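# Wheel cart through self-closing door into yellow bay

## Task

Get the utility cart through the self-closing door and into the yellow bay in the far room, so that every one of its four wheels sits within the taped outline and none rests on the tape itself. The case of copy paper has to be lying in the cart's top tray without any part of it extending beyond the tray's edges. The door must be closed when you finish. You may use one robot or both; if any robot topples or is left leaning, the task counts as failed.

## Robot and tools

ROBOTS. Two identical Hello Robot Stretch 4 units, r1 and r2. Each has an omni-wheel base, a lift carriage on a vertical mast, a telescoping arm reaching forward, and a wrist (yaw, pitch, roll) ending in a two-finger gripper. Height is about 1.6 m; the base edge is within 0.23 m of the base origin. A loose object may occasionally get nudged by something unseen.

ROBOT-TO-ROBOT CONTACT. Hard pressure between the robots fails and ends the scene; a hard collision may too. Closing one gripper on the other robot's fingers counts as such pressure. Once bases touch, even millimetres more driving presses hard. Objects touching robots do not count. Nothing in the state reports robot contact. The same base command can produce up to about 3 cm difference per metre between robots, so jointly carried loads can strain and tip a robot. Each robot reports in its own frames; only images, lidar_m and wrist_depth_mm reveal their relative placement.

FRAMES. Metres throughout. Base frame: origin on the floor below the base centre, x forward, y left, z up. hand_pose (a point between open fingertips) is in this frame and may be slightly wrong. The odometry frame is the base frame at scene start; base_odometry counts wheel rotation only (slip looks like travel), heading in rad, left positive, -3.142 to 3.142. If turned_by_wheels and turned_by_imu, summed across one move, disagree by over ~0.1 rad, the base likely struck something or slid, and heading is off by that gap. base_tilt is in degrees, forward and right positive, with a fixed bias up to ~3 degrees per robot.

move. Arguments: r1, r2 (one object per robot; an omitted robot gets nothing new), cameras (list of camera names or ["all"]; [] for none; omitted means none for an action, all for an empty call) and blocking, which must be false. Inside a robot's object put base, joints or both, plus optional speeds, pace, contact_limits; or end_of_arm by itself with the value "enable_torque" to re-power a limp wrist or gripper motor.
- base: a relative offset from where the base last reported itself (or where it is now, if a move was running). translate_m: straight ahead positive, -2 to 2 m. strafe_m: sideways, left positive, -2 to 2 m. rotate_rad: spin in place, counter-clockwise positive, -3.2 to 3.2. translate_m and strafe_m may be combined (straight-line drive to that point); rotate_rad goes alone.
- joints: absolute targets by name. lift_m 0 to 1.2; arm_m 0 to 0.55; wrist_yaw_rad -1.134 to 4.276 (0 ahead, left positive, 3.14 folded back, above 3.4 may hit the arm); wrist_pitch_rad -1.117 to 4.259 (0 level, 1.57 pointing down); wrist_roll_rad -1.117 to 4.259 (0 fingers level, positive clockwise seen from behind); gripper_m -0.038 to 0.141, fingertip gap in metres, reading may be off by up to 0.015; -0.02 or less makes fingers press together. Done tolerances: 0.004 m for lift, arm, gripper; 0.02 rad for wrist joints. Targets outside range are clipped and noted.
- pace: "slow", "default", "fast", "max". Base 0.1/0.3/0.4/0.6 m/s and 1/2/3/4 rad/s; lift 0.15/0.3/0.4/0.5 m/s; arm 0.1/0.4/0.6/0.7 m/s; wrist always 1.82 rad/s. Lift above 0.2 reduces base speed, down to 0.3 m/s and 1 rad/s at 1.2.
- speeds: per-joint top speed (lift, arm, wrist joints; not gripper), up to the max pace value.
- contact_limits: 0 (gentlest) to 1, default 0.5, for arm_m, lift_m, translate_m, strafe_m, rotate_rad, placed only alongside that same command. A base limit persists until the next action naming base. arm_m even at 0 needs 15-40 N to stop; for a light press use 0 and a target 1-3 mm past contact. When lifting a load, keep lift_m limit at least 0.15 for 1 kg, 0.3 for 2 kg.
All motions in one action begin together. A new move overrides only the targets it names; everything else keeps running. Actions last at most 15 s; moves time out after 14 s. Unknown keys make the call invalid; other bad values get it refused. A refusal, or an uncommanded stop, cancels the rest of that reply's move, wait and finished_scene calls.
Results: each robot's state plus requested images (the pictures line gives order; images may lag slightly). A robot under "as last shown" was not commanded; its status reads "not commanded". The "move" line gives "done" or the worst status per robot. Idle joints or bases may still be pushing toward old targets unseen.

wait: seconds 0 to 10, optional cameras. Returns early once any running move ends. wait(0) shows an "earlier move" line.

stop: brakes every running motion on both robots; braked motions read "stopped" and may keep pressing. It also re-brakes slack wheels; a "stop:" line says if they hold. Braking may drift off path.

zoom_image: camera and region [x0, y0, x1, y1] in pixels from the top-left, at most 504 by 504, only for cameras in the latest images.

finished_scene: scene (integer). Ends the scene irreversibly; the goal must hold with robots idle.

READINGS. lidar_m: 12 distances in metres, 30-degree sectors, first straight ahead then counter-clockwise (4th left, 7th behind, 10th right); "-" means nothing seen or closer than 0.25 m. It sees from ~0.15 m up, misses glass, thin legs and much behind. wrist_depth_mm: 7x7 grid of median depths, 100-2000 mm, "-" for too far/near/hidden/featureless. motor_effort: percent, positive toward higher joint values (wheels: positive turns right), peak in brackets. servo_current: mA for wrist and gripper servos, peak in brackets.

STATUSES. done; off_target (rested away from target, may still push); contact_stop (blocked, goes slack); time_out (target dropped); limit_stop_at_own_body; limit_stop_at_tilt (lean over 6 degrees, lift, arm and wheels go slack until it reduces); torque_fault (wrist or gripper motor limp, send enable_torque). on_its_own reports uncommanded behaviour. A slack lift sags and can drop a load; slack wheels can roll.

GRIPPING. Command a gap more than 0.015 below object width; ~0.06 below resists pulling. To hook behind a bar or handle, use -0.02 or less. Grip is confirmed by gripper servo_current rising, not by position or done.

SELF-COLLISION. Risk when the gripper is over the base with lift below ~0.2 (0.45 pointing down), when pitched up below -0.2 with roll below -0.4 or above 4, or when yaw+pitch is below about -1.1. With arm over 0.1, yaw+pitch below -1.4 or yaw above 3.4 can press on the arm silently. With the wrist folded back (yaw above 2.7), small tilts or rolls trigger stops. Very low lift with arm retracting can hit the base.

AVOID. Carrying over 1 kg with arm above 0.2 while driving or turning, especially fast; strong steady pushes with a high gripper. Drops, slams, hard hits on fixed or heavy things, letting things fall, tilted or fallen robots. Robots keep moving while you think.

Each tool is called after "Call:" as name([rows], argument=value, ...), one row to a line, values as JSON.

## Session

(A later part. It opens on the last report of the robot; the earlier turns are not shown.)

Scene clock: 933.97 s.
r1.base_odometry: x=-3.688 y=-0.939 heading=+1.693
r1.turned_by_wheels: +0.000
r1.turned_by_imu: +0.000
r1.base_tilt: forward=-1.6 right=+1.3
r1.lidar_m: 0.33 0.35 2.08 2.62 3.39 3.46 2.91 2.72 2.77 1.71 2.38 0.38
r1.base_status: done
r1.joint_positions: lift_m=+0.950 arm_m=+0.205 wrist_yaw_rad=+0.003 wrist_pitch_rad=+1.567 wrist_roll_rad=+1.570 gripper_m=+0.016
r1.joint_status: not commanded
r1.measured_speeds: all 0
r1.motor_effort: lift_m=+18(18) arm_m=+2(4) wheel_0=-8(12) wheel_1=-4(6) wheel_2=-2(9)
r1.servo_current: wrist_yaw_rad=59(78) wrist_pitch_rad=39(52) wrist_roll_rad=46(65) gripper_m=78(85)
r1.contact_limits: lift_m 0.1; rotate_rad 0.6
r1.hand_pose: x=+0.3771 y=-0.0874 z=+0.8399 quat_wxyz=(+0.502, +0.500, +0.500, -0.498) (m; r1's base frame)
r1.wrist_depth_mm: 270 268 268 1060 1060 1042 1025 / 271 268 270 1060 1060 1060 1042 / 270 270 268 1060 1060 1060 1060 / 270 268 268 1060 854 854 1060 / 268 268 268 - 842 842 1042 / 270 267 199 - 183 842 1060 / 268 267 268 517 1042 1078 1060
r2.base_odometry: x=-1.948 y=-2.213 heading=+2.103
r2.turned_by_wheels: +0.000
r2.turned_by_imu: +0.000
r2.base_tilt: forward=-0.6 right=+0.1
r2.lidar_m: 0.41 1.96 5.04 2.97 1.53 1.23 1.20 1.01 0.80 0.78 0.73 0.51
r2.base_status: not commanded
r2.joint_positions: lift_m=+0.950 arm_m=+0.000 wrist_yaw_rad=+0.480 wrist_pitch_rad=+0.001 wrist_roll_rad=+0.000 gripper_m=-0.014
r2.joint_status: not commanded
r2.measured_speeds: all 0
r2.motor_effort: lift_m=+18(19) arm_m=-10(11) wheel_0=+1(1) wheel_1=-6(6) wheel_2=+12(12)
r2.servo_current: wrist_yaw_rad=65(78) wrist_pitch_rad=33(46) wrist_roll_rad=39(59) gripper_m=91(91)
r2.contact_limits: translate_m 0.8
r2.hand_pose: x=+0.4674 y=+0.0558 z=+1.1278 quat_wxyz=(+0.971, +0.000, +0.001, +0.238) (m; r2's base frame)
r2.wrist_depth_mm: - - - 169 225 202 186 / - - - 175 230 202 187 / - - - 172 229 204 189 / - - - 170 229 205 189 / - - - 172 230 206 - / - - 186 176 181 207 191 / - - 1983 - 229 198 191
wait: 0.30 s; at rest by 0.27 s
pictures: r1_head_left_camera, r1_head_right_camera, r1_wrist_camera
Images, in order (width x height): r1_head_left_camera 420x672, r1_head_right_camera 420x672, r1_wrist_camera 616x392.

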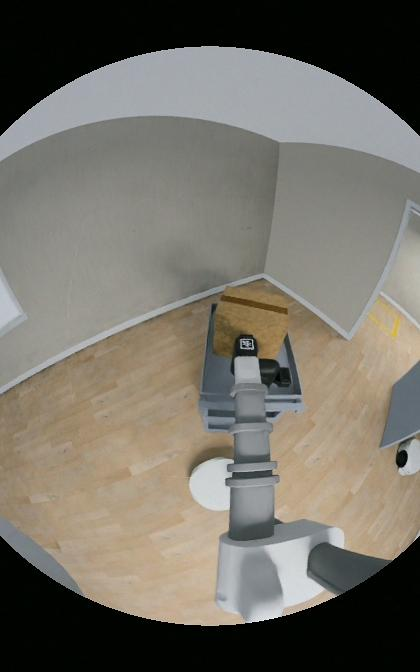

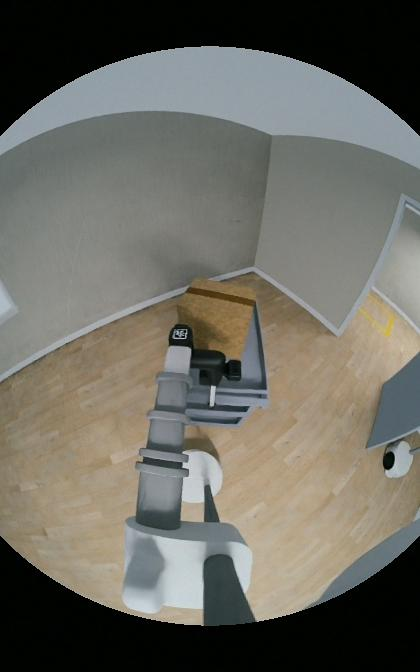

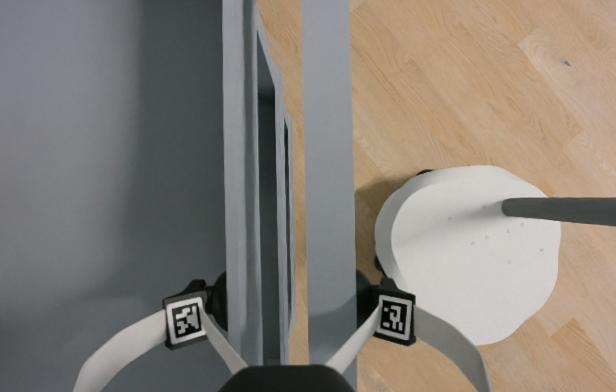

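Call:
move(blocking=false, r1={"base":{"translate_m":-0.6},"pace":"slow","contact_limits":{"translate_m":0.6}})

Call:
wait(seconds=8)

Call:
move(blocking=false, r1={"base":{"strafe_m":-0.4},"pace":"slow","contact_limits":{"strafe_m":0.6}})

Call:
wait(seconds=6)

Call:
move(blocking=false, r1={"base":{"rotate_rad":0.4},"pace":"slow","contact_limits":{"rotate_rad":0.6}})

Call:
wait(seconds=3)

Call:
wait(seconds=0.3, cameras=["r1_wrist_camera","r1_head_left_camera","r1_head_right_camera"])

Scene clock: 944.67 s.
move: r1 moving
r1.base_odometry: x=-3.686 y=-0.951 heading=+1.693
r1.turned_by_wheels: -0.001
r1.turned_by_imu: -0.001
r1.base_tilt: forward=-1.6 right=+1.3
r1.lidar_m: 0.31 0.34 2.08 2.64 3.39 3.43 2.94 2.71 2.75 1.70 2.38 0.39
r1.base_status: translate_m moving
r1.joint_positions: lift_m=+0.950 arm_m=+0.205 wrist_yaw_rad=+0.003 wrist_pitch_rad=+1.563 wrist_roll_rad=+1.571 gripper_m=+0.016
r1.joint_status: not commanded
r1.measured_speeds: translate_m=-0.048 strafe_m=+0.000 rotate_rad=+0.003 lift_m=+0.000 arm_m=+0.000 wrist_yaw_rad=+0.000 wrist_pitch_rad=-0.024 wrist_roll_rad=+0.000
r1.motor_effort: lift_m=+18(18) arm_m=-1(4) wheel_0=-11(11) wheel_1=-6(7) wheel_2=+7(7)
r1.servo_current: wrist_yaw_rad=46(59) wrist_pitch_rad=52(52) wrist_roll_rad=52(59) gripper_m=72(78)
r1.contact_limits: lift_m 0.1; translate_m 0.6
r1.hand_pose: x=+0.3784 y=-0.0874 z=+0.8399 quat_wxyz=(+0.503, +0.501, +0.499, -0.497) (m; r1's base frame)
r1.wrist_depth_mm: 270 271 270 1042 1060 1060 1060 / 272 271 270 1060 1060 1042 1042 / 271 271 270 - 1060 1060 1042 / 270 270 270 - 891 854 1042 / 271 270 268 - 842 831 842 / 271 270 200 - 182 842 1060 / 270 164 268 145 1060 1042 1042
r2: as last shown
r2.base_tilt: forward=-0.5 right=+0.1
r2.lidar_m: 0.42 1.95 5.03 2.96 1.53 1.23 1.20 0.97 0.81 0.78 0.72 0.50
r2.motor_effort: lift_m=+19(19) arm_m=-11(11) wheel_0=+1(1) wheel_1=-5(6) wheel_2=+12(12)
r2.servo_current: wrist_yaw_rad=65(72) wrist_pitch_rad=46(46) wrist_roll_rad=52(59) gripper_m=85(91)
r2.contact_limits: translate_m 0.8
r2.wrist_depth_mm: - - - 169 225 202 187 / - - - 174 229 202 187 / - - - 172 229 204 189 / - - - 171 230 205 190 / - - - 172 231 206 - / - - 186 176 181 207 190 / - - 1921 - 229 198 192
pictures: none

Scene clock: 951.43 s.
earlier move: r1 done
r1.base_odometry: x=-3.615 y=-1.535 heading=+1.693
r1.turned_by_wheels: +0.000
r1.turned_by_imu: -0.001
r1.base_tilt: forward=-1.6 right=+1.2
r1.lidar_m: 0.33 0.37 2.56 3.28 3.03 3.11 2.41 2.22 2.27 1.96 1.81 0.36
r1.base_status: done
r1.joint_positions: lift_m=+0.950 arm_m=+0.205 wrist_yaw_rad=+0.002 wrist_pitch_rad=+1.560 wrist_roll_rad=+1.571 gripper_m=+0.016
r1.joint_status: not commanded
r1.measured_speeds: all 0
r1.motor_effort: lift_m=+18(18) arm_m=-4(4) wheel_0=-5(12) wheel_1=-4(8) wheel_2=+2(12)
r1.servo_current: wrist_yaw_rad=59(78) wrist_pitch_rad=59(72) wrist_roll_rad=52(65) gripper_m=78(85)
r1.contact_limits: lift_m 0.1; translate_m 0.6
r1.hand_pose: x=+0.3792 y=-0.0874 z=+0.8399 quat_wxyz=(+0.503, +0.502, +0.498, -0.497) (m; r1's base frame)
r1.wrist_depth_mm: 270 270 268 1060 1042 1060 1078 / 270 268 268 1042 1060 1042 1042 / 270 268 267 842 1042 1060 1042 / 270 270 267 854 854 842 842 / 272 268 270 - 842 842 842 / 270 270 198 1060 184 842 1042 / 270 164 270 - 1042 1060 1042
r2.base_odometry: x=-1.948 y=-2.213 heading=+2.103
r2.turned_by_wheels: +0.000
r2.turned_by_imu: +0.001
r2.base_tilt: forward=-0.6 right=+0.0
r2.lidar_m: 0.43 1.82 2.00 2.97 1.53 1.23 1.20 1.00 0.81 0.79 0.72 0.53
r2.base_status: not commanded
r2.joint_positions: lift_m=+0.950 arm_m=+0.000 wrist_yaw_rad=+0.480 wrist_pitch_rad=+0.001 wrist_roll_rad=+0.000 gripper_m=-0.014
r2.joint_status: not commanded
r2.measured_speeds: all 0
r2.motor_effort: lift_m=+19(19) arm_m=-11(11) wheel_0=+0(1) wheel_1=-6(6) wheel_2=+12(12)
r2.servo_current: wrist_yaw_rad=65(85) wrist_pitch_rad=33(46) wrist_roll_rad=46(59) gripper_m=85(98)
r2.contact_limits: translate_m 0.8
r2.hand_pose: x=+0.4674 y=+0.0558 z=+1.1278 quat_wxyz=(+0.971, +0.000, +0.001, +0.238) (m; r2's base frame)
r2.wrist_depth_mm: - - - 169 225 201 187 / - - - 175 229 202 187 / - - - 172 228 204 189 / - - - 171 229 206 190 / - - 1756 171 231 206 - / - - 186 176 181 206 191 / - 1983 - - 229 198 191
wait: 6.77 of 8 s (r1 has come to rest)
pictures: none

Scene clock: 951.93 s.
move: r1 moving
r1.base_odometry: x=-3.601 y=-1.533 heading=+1.693
r1.turned_by_wheels: +0.001
r1.turned_by_imu: +0.001
r1.base_tilt: forward=-1.6 right=+1.2
r1.lidar_m: 0.33 0.36 2.55 3.22 3.03 3.11 2.39 2.22 2.27 1.93 1.79 0.36
r1.base_status: strafe_m moving
r1.joint_positions: lift_m=+0.950 arm_m=+0.205 wrist_yaw_rad=+0.002 wrist_pitch_rad=+1.562 wrist_roll_rad=+1.571 gripper_m=+0.016
r1.joint_status: not commanded
r1.measured_speeds: translate_m=+0.000 strafe_m=-0.055 rotate_rad=+0.003 lift_m=+0.000 arm_m=+0.000 wrist_yaw_rad=+0.000 wrist_pitch_rad=+0.006 wrist_roll_rad=+0.000
r1.motor_effort: lift_m=+18(18) arm_m=-4(4) wheel_0=+13(13) wheel_1=-6(8) wheel_2=+2(2)
r1.servo_current: wrist_yaw_rad=46(72) wrist_pitch_rad=46(65) wrist_roll_rad=46(59) gripper_m=72(78)
r1.contact_limits: lift_m 0.1; strafe_m 0.6
r1.hand_pose: x=+0.3786 y=-0.0874 z=+0.8399 quat_wxyz=(+0.503, +0.502, +0.498, -0.497) (m; r1's base frame)
r1.wrist_depth_mm: 267 267 267 1042 1042 1060 1042 / 270 268 267 1078 1060 1042 1060 / 268 267 267 854 1042 1042 1060 / 270 268 267 854 831 842 854 / 270 268 268 1060 854 842 842 / 270 268 202 1078 187 842 1060 / 270 173 268 129 1060 1060 1042
r2: as last shown
r2.turned_by_imu: +0.000
r2.base_tilt: forward=-0.6 right=+0.1
r2.lidar_m: 0.40 1.82 1.99 2.97 1.54 1.20 1.23 0.98 0.80 0.80 0.72 0.53
r2.motor_effort: lift_m=+18(19) arm_m=-11(11) wheel_0=+0(1) wheel_1=-5(6) wheel_2=+11(12)
r2.servo_current: wrist_yaw_rad=59(78) wrist_pitch_rad=39(52) wrist_roll_rad=46(59) gripper_m=85(91)
r2.contact_limits: translate_m 0.8
r2.wrist_depth_mm: - - - 169 224 202 187 / - - - 175 229 203 187 / - - - 172 229 204 189 / - - - 170 230 205 189 / - - - 171 231 206 - / - - 186 176 180 206 191 / - 1921 - - 229 198 191
pictures: none

Scene clock: 956.57 s.
earlier move: r1 done
r1.base_odometry: x=-3.218 y=-1.486 heading=+1.694
r1.turned_by_wheels: +0.000
r1.turned_by_imu: +0.000
r1.base_tilt: forward=-1.6 right=+1.3
r1.lidar_m: 0.25 0.25 2.80 3.59 3.37 3.13 2.17 1.98 2.03 1.60 1.46 0.40
r1.base_status: done
r1.joint_positions: lift_m=+0.950 arm_m=+0.205 wrist_yaw_rad=+0.003 wrist_pitch_rad=+1.572 wrist_roll_rad=+1.565 gripper_m=+0.016
r1.joint_status: not commanded
r1.measured_speeds: all 0
r1.motor_effort: lift_m=+18(18) arm_m=+4(4) wheel_0=+8(15) wheel_1=+0(8) wheel_2=+3(4)
r1.servo_current: wrist_yaw_rad=65(78) wrist_pitch_rad=39(65) wrist_roll_rad=46(72) gripper_m=72(85)
r1.contact_limits: lift_m 0.1; strafe_m 0.6
r1.hand_pose: x=+0.3758 y=-0.0874 z=+0.8399 quat_wxyz=(+0.502, +0.497, +0.503, -0.498) (m; r1's base frame)
r1.wrist_depth_mm: - 219 - 1042 1042 1060 1060 / 264 249 - 1042 1042 1078 1078 / 265 257 462 1042 1078 1042 1078 / 264 266 234 - 1042 842 1042 / 263 265 236 - 842 854 878 / 265 266 204 197 179 854 1060 / 266 166 196 216 - 1078 1078
r2.base_odometry: x=-1.948 y=-2.213 heading=+2.103
r2.turned_by_wheels: +0.000
r2.turned_by_imu: +0.001
r2.base_tilt: forward=-0.6 right=+0.1
r2.lidar_m: 0.40 1.49 1.58 2.99 1.51 1.23 1.22 1.00 0.80 0.79 0.73 0.48
r2.base_status: not commanded
r2.joint_positions: lift_m=+0.950 arm_m=+0.000 wrist_yaw_rad=+0.480 wrist_pitch_rad=+0.001 wrist_roll_rad=+0.000 gripper_m=-0.014
r2.joint_status: not commanded
r2.measured_speeds: all 0
r2.motor_effort: lift_m=+18(19) arm_m=-10(11) wheel_0=+0(1) wheel_1=-6(6) wheel_2=+12(12)
r2.servo_current: wrist_yaw_rad=59(78) wrist_pitch_rad=33(52) wrist_roll_rad=46(65) gripper_m=85(98)
r2.contact_limits: translate_m 0.8
r2.hand_pose: x=+0.4674 y=+0.0558 z=+1.1278 quat_wxyz=(+0.971, +0.000, +0.001, +0.238) (m; r2's base frame)
r2.wrist_depth_mm: - - - 169 224 202 186 / - - - 175 230 202 187 / - - - 172 228 204 189 / - - - 170 229 204 190 / - - 1576 172 230 207 - / - - 185 176 180 208 191 / - - - - 229 198 191
wait: 4.63 of 6 s (r1 has come to rest)
pictures: none

Scene clock: 957.07 s.
move: r1 moving
r1.base_odometry: x=-3.218 y=-1.486 heading=+1.818
r1.turned_by_wheels: +0.124
r1.turned_by_imu: +0.124
r1.base_tilt: forward=-1.6 right=+1.3
r1.lidar_m: 0.27 0.26 2.86 3.49 3.37 2.77 2.06 2.00 2.08 1.52 1.43 0.42
r1.base_status: rotate_rad moving
r1.joint_positions: lift_m=+0.950 arm_m=+0.205 wrist_yaw_rad=+0.003 wrist_pitch_rad=+1.576 wrist_roll_rad=+1.565 gripper_m=+0.016
r1.joint_status: not commanded
r1.measured_speeds: translate_m=-0.001 strafe_m=+0.001 rotate_rad=+0.494 lift_m=+0.000 arm_m=+0.000 wrist_yaw_rad=+0.000 wrist_pitch_rad=+0.001 wrist_roll_rad=+0.000
r1.motor_effort: lift_m=+18(18) arm_m=+4(4) wheel_0=-9(10) wheel_1=-4(5) wheel_2=-10(10)
r1.servo_current: wrist_yaw_rad=52(52) wrist_pitch_rad=39(46) wrist_roll_rad=59(72) gripper_m=72(85)
r1.contact_limits: lift_m 0.1; rotate_rad 0.6
r1.hand_pose: x=+0.3748 y=-0.0874 z=+0.8399 quat_wxyz=(+0.501, +0.496, +0.504, -0.499) (m; r1's base frame)
r1.wrist_depth_mm: 260 263 - 1060 1078 1060 1060 / 262 263 427 1060 1060 1078 1060 / 260 263 246 - 1060 1078 1098 / 262 263 248 - 904 866 1060 / 262 264 264 - 842 866 1078 / 260 263 201 - 179 866 1078 / 260 160 196 237 854 854 1060
r2: as last shown
r2.turned_by_imu: +0.000
r2.base_tilt: forward=-0.6 right=+0.0
r2.lidar_m: 0.40 1.52 1.58 2.95 1.52 1.22 1.21 1.00 0.81 0.78 0.72 0.53
r2.motor_effort: lift_m=+19(19) arm_m=-10(11) wheel_0=+0(1) wheel_1=-6(6) wheel_2=+12(12)
r2.servo_current: wrist_yaw_rad=59(78) wrist_pitch_rad=39(39) wrist_roll_rad=46(59) gripper_m=85(91)
r2.contact_limits: translate_m 0.8
r2.wrist_depth_mm: - - - 169 225 201 187 / - - - 175 229 202 187 / - - - 172 228 204 189 / - - - 170 229 204 189 / - - 1537 172 231 206 - / - - 185 175 181 207 190 / - - - - 229 198 191
pictures: none

Scene clock: 958.13 s.
earlier move: r1 done
r1.base_odometry: x=-3.218 y=-1.486 heading=+2.093
r1.turned_by_wheels: +0.274
r1.turned_by_imu: +0.276
r1.base_tilt: forward=-1.6 right=+1.3
r1.lidar_m: 0.32 0.35 3.19 3.36 3.37 2.24 1.95 2.01 1.58 1.45 0.43 0.33
r1.base_status: done
r1.joint_positions: lift_m=+0.950 arm_m=+0.205 wrist_yaw_rad=+0.000 wrist_pitch_rad=+1.572 wrist_roll_rad=+1.570 gripper_m=+0.016
r1.joint_status: not commanded
r1.measured_speeds: all 0
r1.motor_effort: lift_m=+18(18) arm_m=+4(4) wheel_0=-6(10) wheel_1=-2(5) wheel_2=-6(10)
r1.servo_current: wrist_yaw_rad=46(72) wrist_pitch_rad=52(52) wrist_roll_rad=33(72) gripper_m=78(85)
r1.contact_limits: lift_m 0.1; rotate_rad 0.6
r1.hand_pose: x=+0.3754 y=-0.0874 z=+0.8399 quat_wxyz=(+0.500, +0.500, +0.500, -0.500) (m; r1's base frame)
r1.wrist_depth_mm: 263 264 265 1078 1060 1060 1078 / 263 264 266 1078 1060 1060 1060 / 263 264 265 1060 1078 1078 1060 / 263 264 265 1060 842 854 1060 / 264 265 264 1060 854 842 1078 / 264 264 197 1060 183 854 1060 / 263 156 266 1042 1060 1060 1078
r2.base_odometry: x=-1.948 y=-2.213 heading=+2.103
r2.turned_by_wheels: +0.000
r2.turned_by_imu: +0.000
r2.base_tilt: forward=-0.6 right=+0.0
r2.lidar_m: 0.43 1.62 1.60 2.95 1.49 1.23 1.19 1.00 0.80 0.76 0.71 0.51
r2.base_status: not commanded
r2.joint_positions: lift_m=+0.950 arm_m=+0.000 wrist_yaw_rad=+0.480 wrist_pitch_rad=+0.001 wrist_roll_rad=+0.000 gripper_m=-0.014
r2.joint_status: not commanded
r2.measured_speeds: all 0
r2.motor_effort: lift_m=+18(19) arm_m=-10(11) wheel_0=+1(1) wheel_1=-6(6) wheel_2=+12(12)
r2.servo_current: wrist_yaw_rad=65(78) wrist_pitch_rad=33(46) wrist_roll_rad=52(59) gripper_m=85(98)
r2.contact_limits: translate_m 0.8
r2.hand_pose: x=+0.4674 y=+0.0558 z=+1.1278 quat_wxyz=(+0.971, +0.000, +0.001, +0.238) (m; r2's base frame)
r2.wrist_depth_mm: - - - 168 225 202 187 / - - - 174 229 202 187 / - - - 172 229 204 189 / - - - 170 230 204 189 / - - 1618 172 230 206 - / - - 185 176 181 207 191 / - - - - 229 198 191
wait: 1.07 of 3 s (r1 has come to rest)
pictures: none

Scene clock: 958.43 s.
r1.base_odometry: x=-3.218 y=-1.486 heading=+2.093
r1.turned_by_wheels: +0.000
r1.turned_by_imu: +0.000
r1.base_tilt: forward=-1.6 right=+1.3
r1.lidar_m: 0.32 0.36 3.21 3.36 3.37 2.23 2.00 2.00 1.59 1.43 0.42 0.35
r1.base_status: done
r1.joint_positions: lift_m=+0.950 arm_m=+0.205 wrist_yaw_rad=+0.000 wrist_pitch_rad=+1.572 wrist_roll_rad=+1.570 gripper_m=+0.016
r1.joint_status: not commanded
r1.measured_speeds: all 0
r1.motor_effort: lift_m=+18(18) arm_m=+4(4) wheel_0=-6(10) wheel_1=-1(5) wheel_2=-6(10)
r1.servo_current: wrist_yaw_rad=65(72) wrist_pitch_rad=46(52) wrist_roll_rad=52(72) gripper_m=85(85)
r1.contact_limits: lift_m 0.1; rotate_rad 0.6
r1.hand_pose: x=+0.3754 y=-0.0874 z=+0.8399 quat_wxyz=(+0.500, +0.500, +0.500, -0.500) (m; r1's base frame)
r1.wrist_depth_mm: 263 264 266 1042 1042 1078 1078 / 264 266 266 1042 1060 1042 1060 / 263 264 266 1060 1060 1042 1042 / 264 264 265 1060 842 842 1078 / 262 264 266 1042 842 854 1078 / 264 264 198 1060 183 854 1060 / 262 156 265 1042 1060 1060 1078
r2.base_odometry: x=-1.948 y=-2.213 heading=+2.103
r2.turned_by_wheels: +0.000
r2.turned_by_imu: +0.000
r2.base_tilt: forward=-0.6 right=+0.0
r2.lidar_m: 0.40 1.62 1.60 2.99 1.52 1.20 1.21 1.00 0.81 0.78 0.73 0.52
r2.base_status: not commanded
r2.joint_positions: lift_m=+0.950 arm_m=+0.000 wrist_yaw_rad=+0.480 wrist_pitch_rad=+0.001 wrist_roll_rad=+0.000 gripper_m=-0.014
r2.joint_status: not commanded
r2.measured_speeds: all 0
r2.motor_effort: lift_m=+18(19) arm_m=-11(11) wheel_0=+1(1) wheel_1=-6(6) wheel_2=+12(12)
r2.servo_current: wrist_yaw_rad=59(78) wrist_pitch_rad=33(46) wrist_roll_rad=65(59) gripper_m=85(98)
r2.contact_limits: translate_m 0.8
r2.hand_pose: x=+0.4674 y=+0.0558 z=+1.1278 quat_wxyz=(+0.971, +0.000, +0.001, +0.238) (m; r2's base frame)
r2.wrist_depth_mm: - - - 169 225 202 186 / - - - 174 230 202 187 / - - - 172 229 204 189 / - - - 170 230 206 189 / - - 1618 171 230 206 - / - - 185 176 181 207 191 / - - - - 229 198 192
wait: 0.30 s; at rest by 0.27 s
pictures: r1_head_left_camera, r1_head_right_camera, r1_wrist_camera
Images, in order (width x height): r1_head_left_camera 420x672, r1_head_right_camera 420x672, r1_wrist_camera 616x392.

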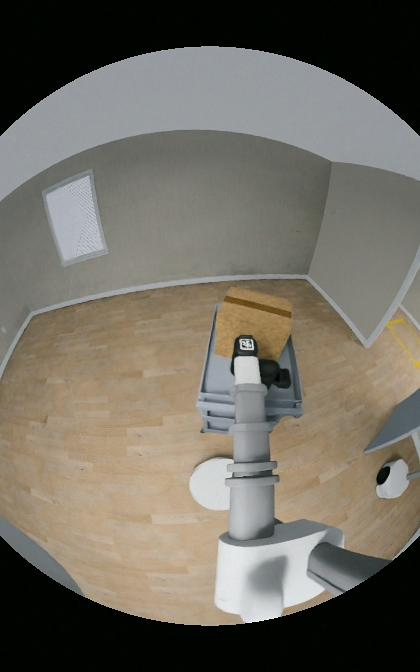

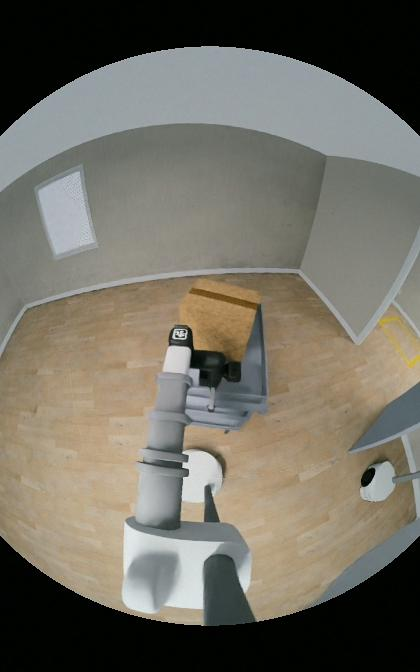

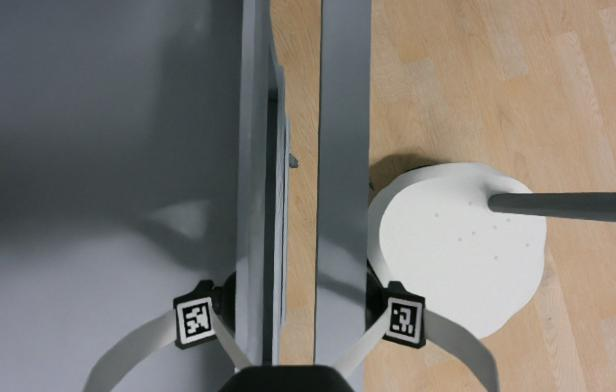

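Call:
move(blocking=false, r1={"base":{"translate_m":-0.65},"pace":"slow","contact_limits":{"translate_m":0.6}})

Call:
wait(seconds=8)

Call:
wait(seconds=0.3, cameras=["r1_wrist_camera","r1_head_right_camera","r2_head_left_camera"])

Scene clock: 976.97 s.
move: r1 moving
r1.base_odometry: x=-3.212 y=-1.496 heading=+2.092
r1.turned_by_wheels: -0.001
r1.turned_by_imu: -0.001
r1.base_tilt: forward=-1.5 right=+1.3
r1.lidar_m: 0.31 0.37 3.26 3.36 3.37 2.21 1.98 2.00 1.57 1.44 2.58 0.36
r1.base_status: translate_m moving
r1.joint_positions: lift_m=+0.950 arm_m=+0.205 wrist_yaw_rad=+0.000 wrist_pitch_rad=+1.570 wrist_roll_rad=+1.570 gripper_m=+0.016
r1.joint_status: not commanded
r1.measured_speeds: translate_m=-0.049 strafe_m=+0.000 rotate_rad=-0.002 lift_m=+0.000 arm_m=+0.000 wrist_yaw_rad=+0.000 wrist_pitch_rad=-0.024 wrist_roll_rad=+0.002
r1.motor_effort: lift_m=+18(18) arm_m=+3(4) wheel_0=-6(7) wheel_1=-5(8) wheel_2=+5(6)
r1.servo_current: wrist_yaw_rad=33(65) wrist_pitch_rad=39(52) wrist_roll_rad=59(59) gripper_m=72(78)
r1.contact_limits: lift_m 0.1; translate_m 0.6
r1.hand_pose: x=+0.3762 y=-0.0874 z=+0.8399 quat_wxyz=(+0.500, +0.500, +0.500, -0.500) (m; r1's base frame)
r1.wrist_depth_mm: 267 268 267 1042 1025 1060 1060 / 267 267 267 1060 1042 1042 1060 / 267 267 268 866 1060 1060 1060 / 267 268 266 1060 842 854 854 / 267 267 267 1060 831 831 1042 / 267 267 198 1060 185 842 1060 / 267 158 268 135 1060 1042 1042
r2: as last shown
r2.lidar_m: 0.39 1.64 1.60 3.00 1.52 1.24 1.21 0.99 0.81 0.80 0.72 0.51
r2.motor_effort: lift_m=+19(19) arm_m=-10(11) wheel_0=+1(1) wheel_1=-6(6) wheel_2=+12(12)
r2.servo_current: wrist_yaw_rad=65(72) wrist_pitch_rad=39(39) wrist_roll_rad=52(65) gripper_m=85(91)
r2.contact_limits: translate_m 0.8
r2.wrist_depth_mm: - - - 169 224 202 186 / - - - 175 230 202 187 / - - - 172 229 204 189 / 1281 - - 170 230 204 190 / - - 1708 172 231 206 - / - - 186 176 181 206 191 / - - - - 229 198 191
pictures: none

Scene clock: 984.27 s.
earlier move: r1 done
r1.base_odometry: x=-2.894 y=-2.049 heading=+2.092
r1.turned_by_wheels: +0.000
r1.turned_by_imu: -0.003
r1.base_tilt: forward=-1.6 right=+1.3
r1.lidar_m: 0.33 0.35 3.68 3.21 2.58 1.55 1.33 1.35 1.63 1.55 1.57 0.38
r1.base_status: done
r1.joint_positions: lift_m=+0.950 arm_m=+0.205 wrist_yaw_rad=+0.001 wrist_pitch_rad=+1.559 wrist_roll_rad=+1.571 gripper_m=+0.016
r1.joint_status: not commanded
r1.measured_speeds: all 0
r1.motor_effort: lift_m=+18(18) arm_m=-4(4) wheel_0=-8(13) wheel_1=-3(8) wheel_2=+2(13)
r1.servo_current: wrist_yaw_rad=52(78) wrist_pitch_rad=65(91) wrist_roll_rad=59(72) gripper_m=78(85)
r1.contact_limits: lift_m 0.1; translate_m 0.6
r1.hand_pose: x=+0.3793 y=-0.0874 z=+0.8399 quat_wxyz=(+0.503, +0.503, +0.497, -0.497) (m; r1's base frame)
r1.wrist_depth_mm: 273 271 271 - 1042 1042 1060 / 272 271 257 - 1060 1042 1060 / 271 270 248 591 1042 1025 1042 / 270 271 268 - 1008 842 1060 / 271 271 270 - 842 831 842 / 272 273 199 - 183 842 1078 / 271 163 270 - 1060 1060 1042
r2.base_odometry: x=-1.948 y=-2.213 heading=+2.103
r2.turned_by_wheels: +0.000
r2.turned_by_imu: +0.001
r2.base_tilt: forward=-0.6 right=+0.0
r2.lidar_m: 0.41 1.55 1.43 1.56 1.50 1.21 1.22 1.02 0.80 0.79 0.71 0.50
r2.base_status: not commanded
r2.joint_positions: lift_m=+0.950 arm_m=+0.000 wrist_yaw_rad=+0.480 wrist_pitch_rad=+0.001 wrist_roll_rad=+0.000 gripper_m=-0.014
r2.joint_status: not commanded
r2.measured_speeds: all 0
r2.motor_effort: lift_m=+18(19) arm_m=-10(11) wheel_0=+0(1) wheel_1=-6(6) wheel_2=+12(12)
r2.servo_current: wrist_yaw_rad=52(85) wrist_pitch_rad=39(52) wrist_roll_rad=46(65) gripper_m=85(98)
r2.contact_limits: translate_m 0.8
r2.hand_pose: x=+0.4674 y=+0.0558 z=+1.1278 quat_wxyz=(+0.971, +0.000, +0.001, +0.238) (m; r2's base frame)
r2.wrist_depth_mm: - - - 169 225 202 186 / - - - 174 230 202 188 / - - - 172 229 204 189 / - - - 171 229 204 190 / - 1336 - 171 231 206 - / - - 185 176 181 207 191 / - 124 - - 229 198 192
wait: 7.30 of 8 s (r1 has come to rest)
pictures: none

Scene clock: 984.57 s.
r1.base_odometry: x=-2.894 y=-2.049 heading=+2.092
r1.turned_by_wheels: +0.000
r1.turned_by_imu: +0.000
r1.base_tilt: forward=-1.6 right=+1.3
r1.lidar_m: 0.31 0.34 3.65 3.23 2.54 1.54 1.35 1.33 1.64 1.54 1.58 0.39
r1.base_status: done
r1.joint_positions: lift_m=+0.950 arm_m=+0.205 wrist_yaw_rad=+0.001 wrist_pitch_rad=+1.559 wrist_roll_rad=+1.571 gripper_m=+0.016
r1.joint_status: not commanded
r1.measured_speeds: all 0
r1.motor_effort: lift_m=+18(18) arm_m=-4(4) wheel_0=-8(13) wheel_1=-2(8) wheel_2=+2(13)
r1.servo_current: wrist_yaw_rad=52(78) wrist_pitch_rad=59(91) wrist_roll_rad=52(72) gripper_m=78(85)
r1.contact_limits: lift_m 0.1; translate_m 0.6
r1.hand_pose: x=+0.3793 y=-0.0874 z=+0.8399 quat_wxyz=(+0.503, +0.503, +0.497, -0.497) (m; r1's base frame)
r1.wrist_depth_mm: 272 272 271 - 1060 1042 1042 / 272 271 256 - 1060 1060 1060 / 271 270 248 591 1025 1042 1042 / 271 271 270 - 1008 854 1060 / 270 270 270 - 842 842 842 / 271 270 200 - 184 831 1042 / 271 163 270 - 1060 1078 1042
r2.base_odometry: x=-1.948 y=-2.213 heading=+2.103
r2.turned_by_wheels: +0.000
r2.turned_by_imu: +0.000
r2.base_tilt: forward=-0.6 right=+0.0
r2.lidar_m: 0.40 1.58 1.43 1.59 1.52 1.23 1.21 1.01 0.81 0.77 0.71 0.51
r2.base_status: not commanded
r2.joint_positions: lift_m=+0.950 arm_m=+0.000 wrist_yaw_rad=+0.480 wrist_pitch_rad=+0.001 wrist_roll_rad=+0.000 gripper_m=-0.014
r2.joint_status: not commanded
r2.measured_speeds: all 0
r2.motor_effort: lift_m=+18(19) arm_m=-10(11) wheel_0=+1(1) wheel_1=-6(6) wheel_2=+12(12)
r2.servo_current: wrist_yaw_rad=52(85) wrist_pitch_rad=39(52) wrist_roll_rad=52(65) gripper_m=85(98)
r2.contact_limits: translate_m 0.8
r2.hand_pose: x=+0.4674 y=+0.0558 z=+1.1278 quat_wxyz=(+0.971, +0.000, +0.001, +0.238) (m; r2's base frame)
r2.wrist_depth_mm: - - - 169 225 202 186 / - - - 175 230 202 187 / - - - 173 228 204 190 / - - - 170 229 204 189 / - 1336 - 171 231 206 - / - - 184 176 181 206 191 / - 124 - - 229 197 191
wait: 0.30 s; at rest by 0.27 s
pictures: r1_head_right_camera, r1_wrist_camera, r2_head_left_camera
Images, in order (width x height): r1_head_right_camera 420x672, r1_wrist_camera 616x392, r2_head_left_camera 420x672.

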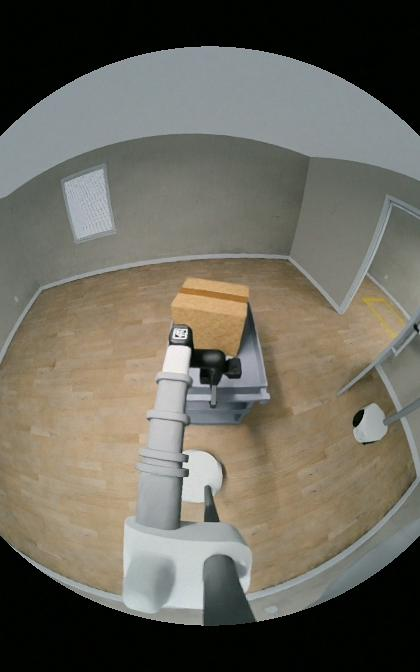

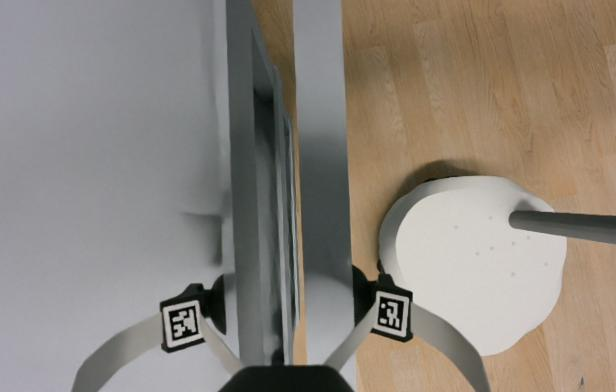

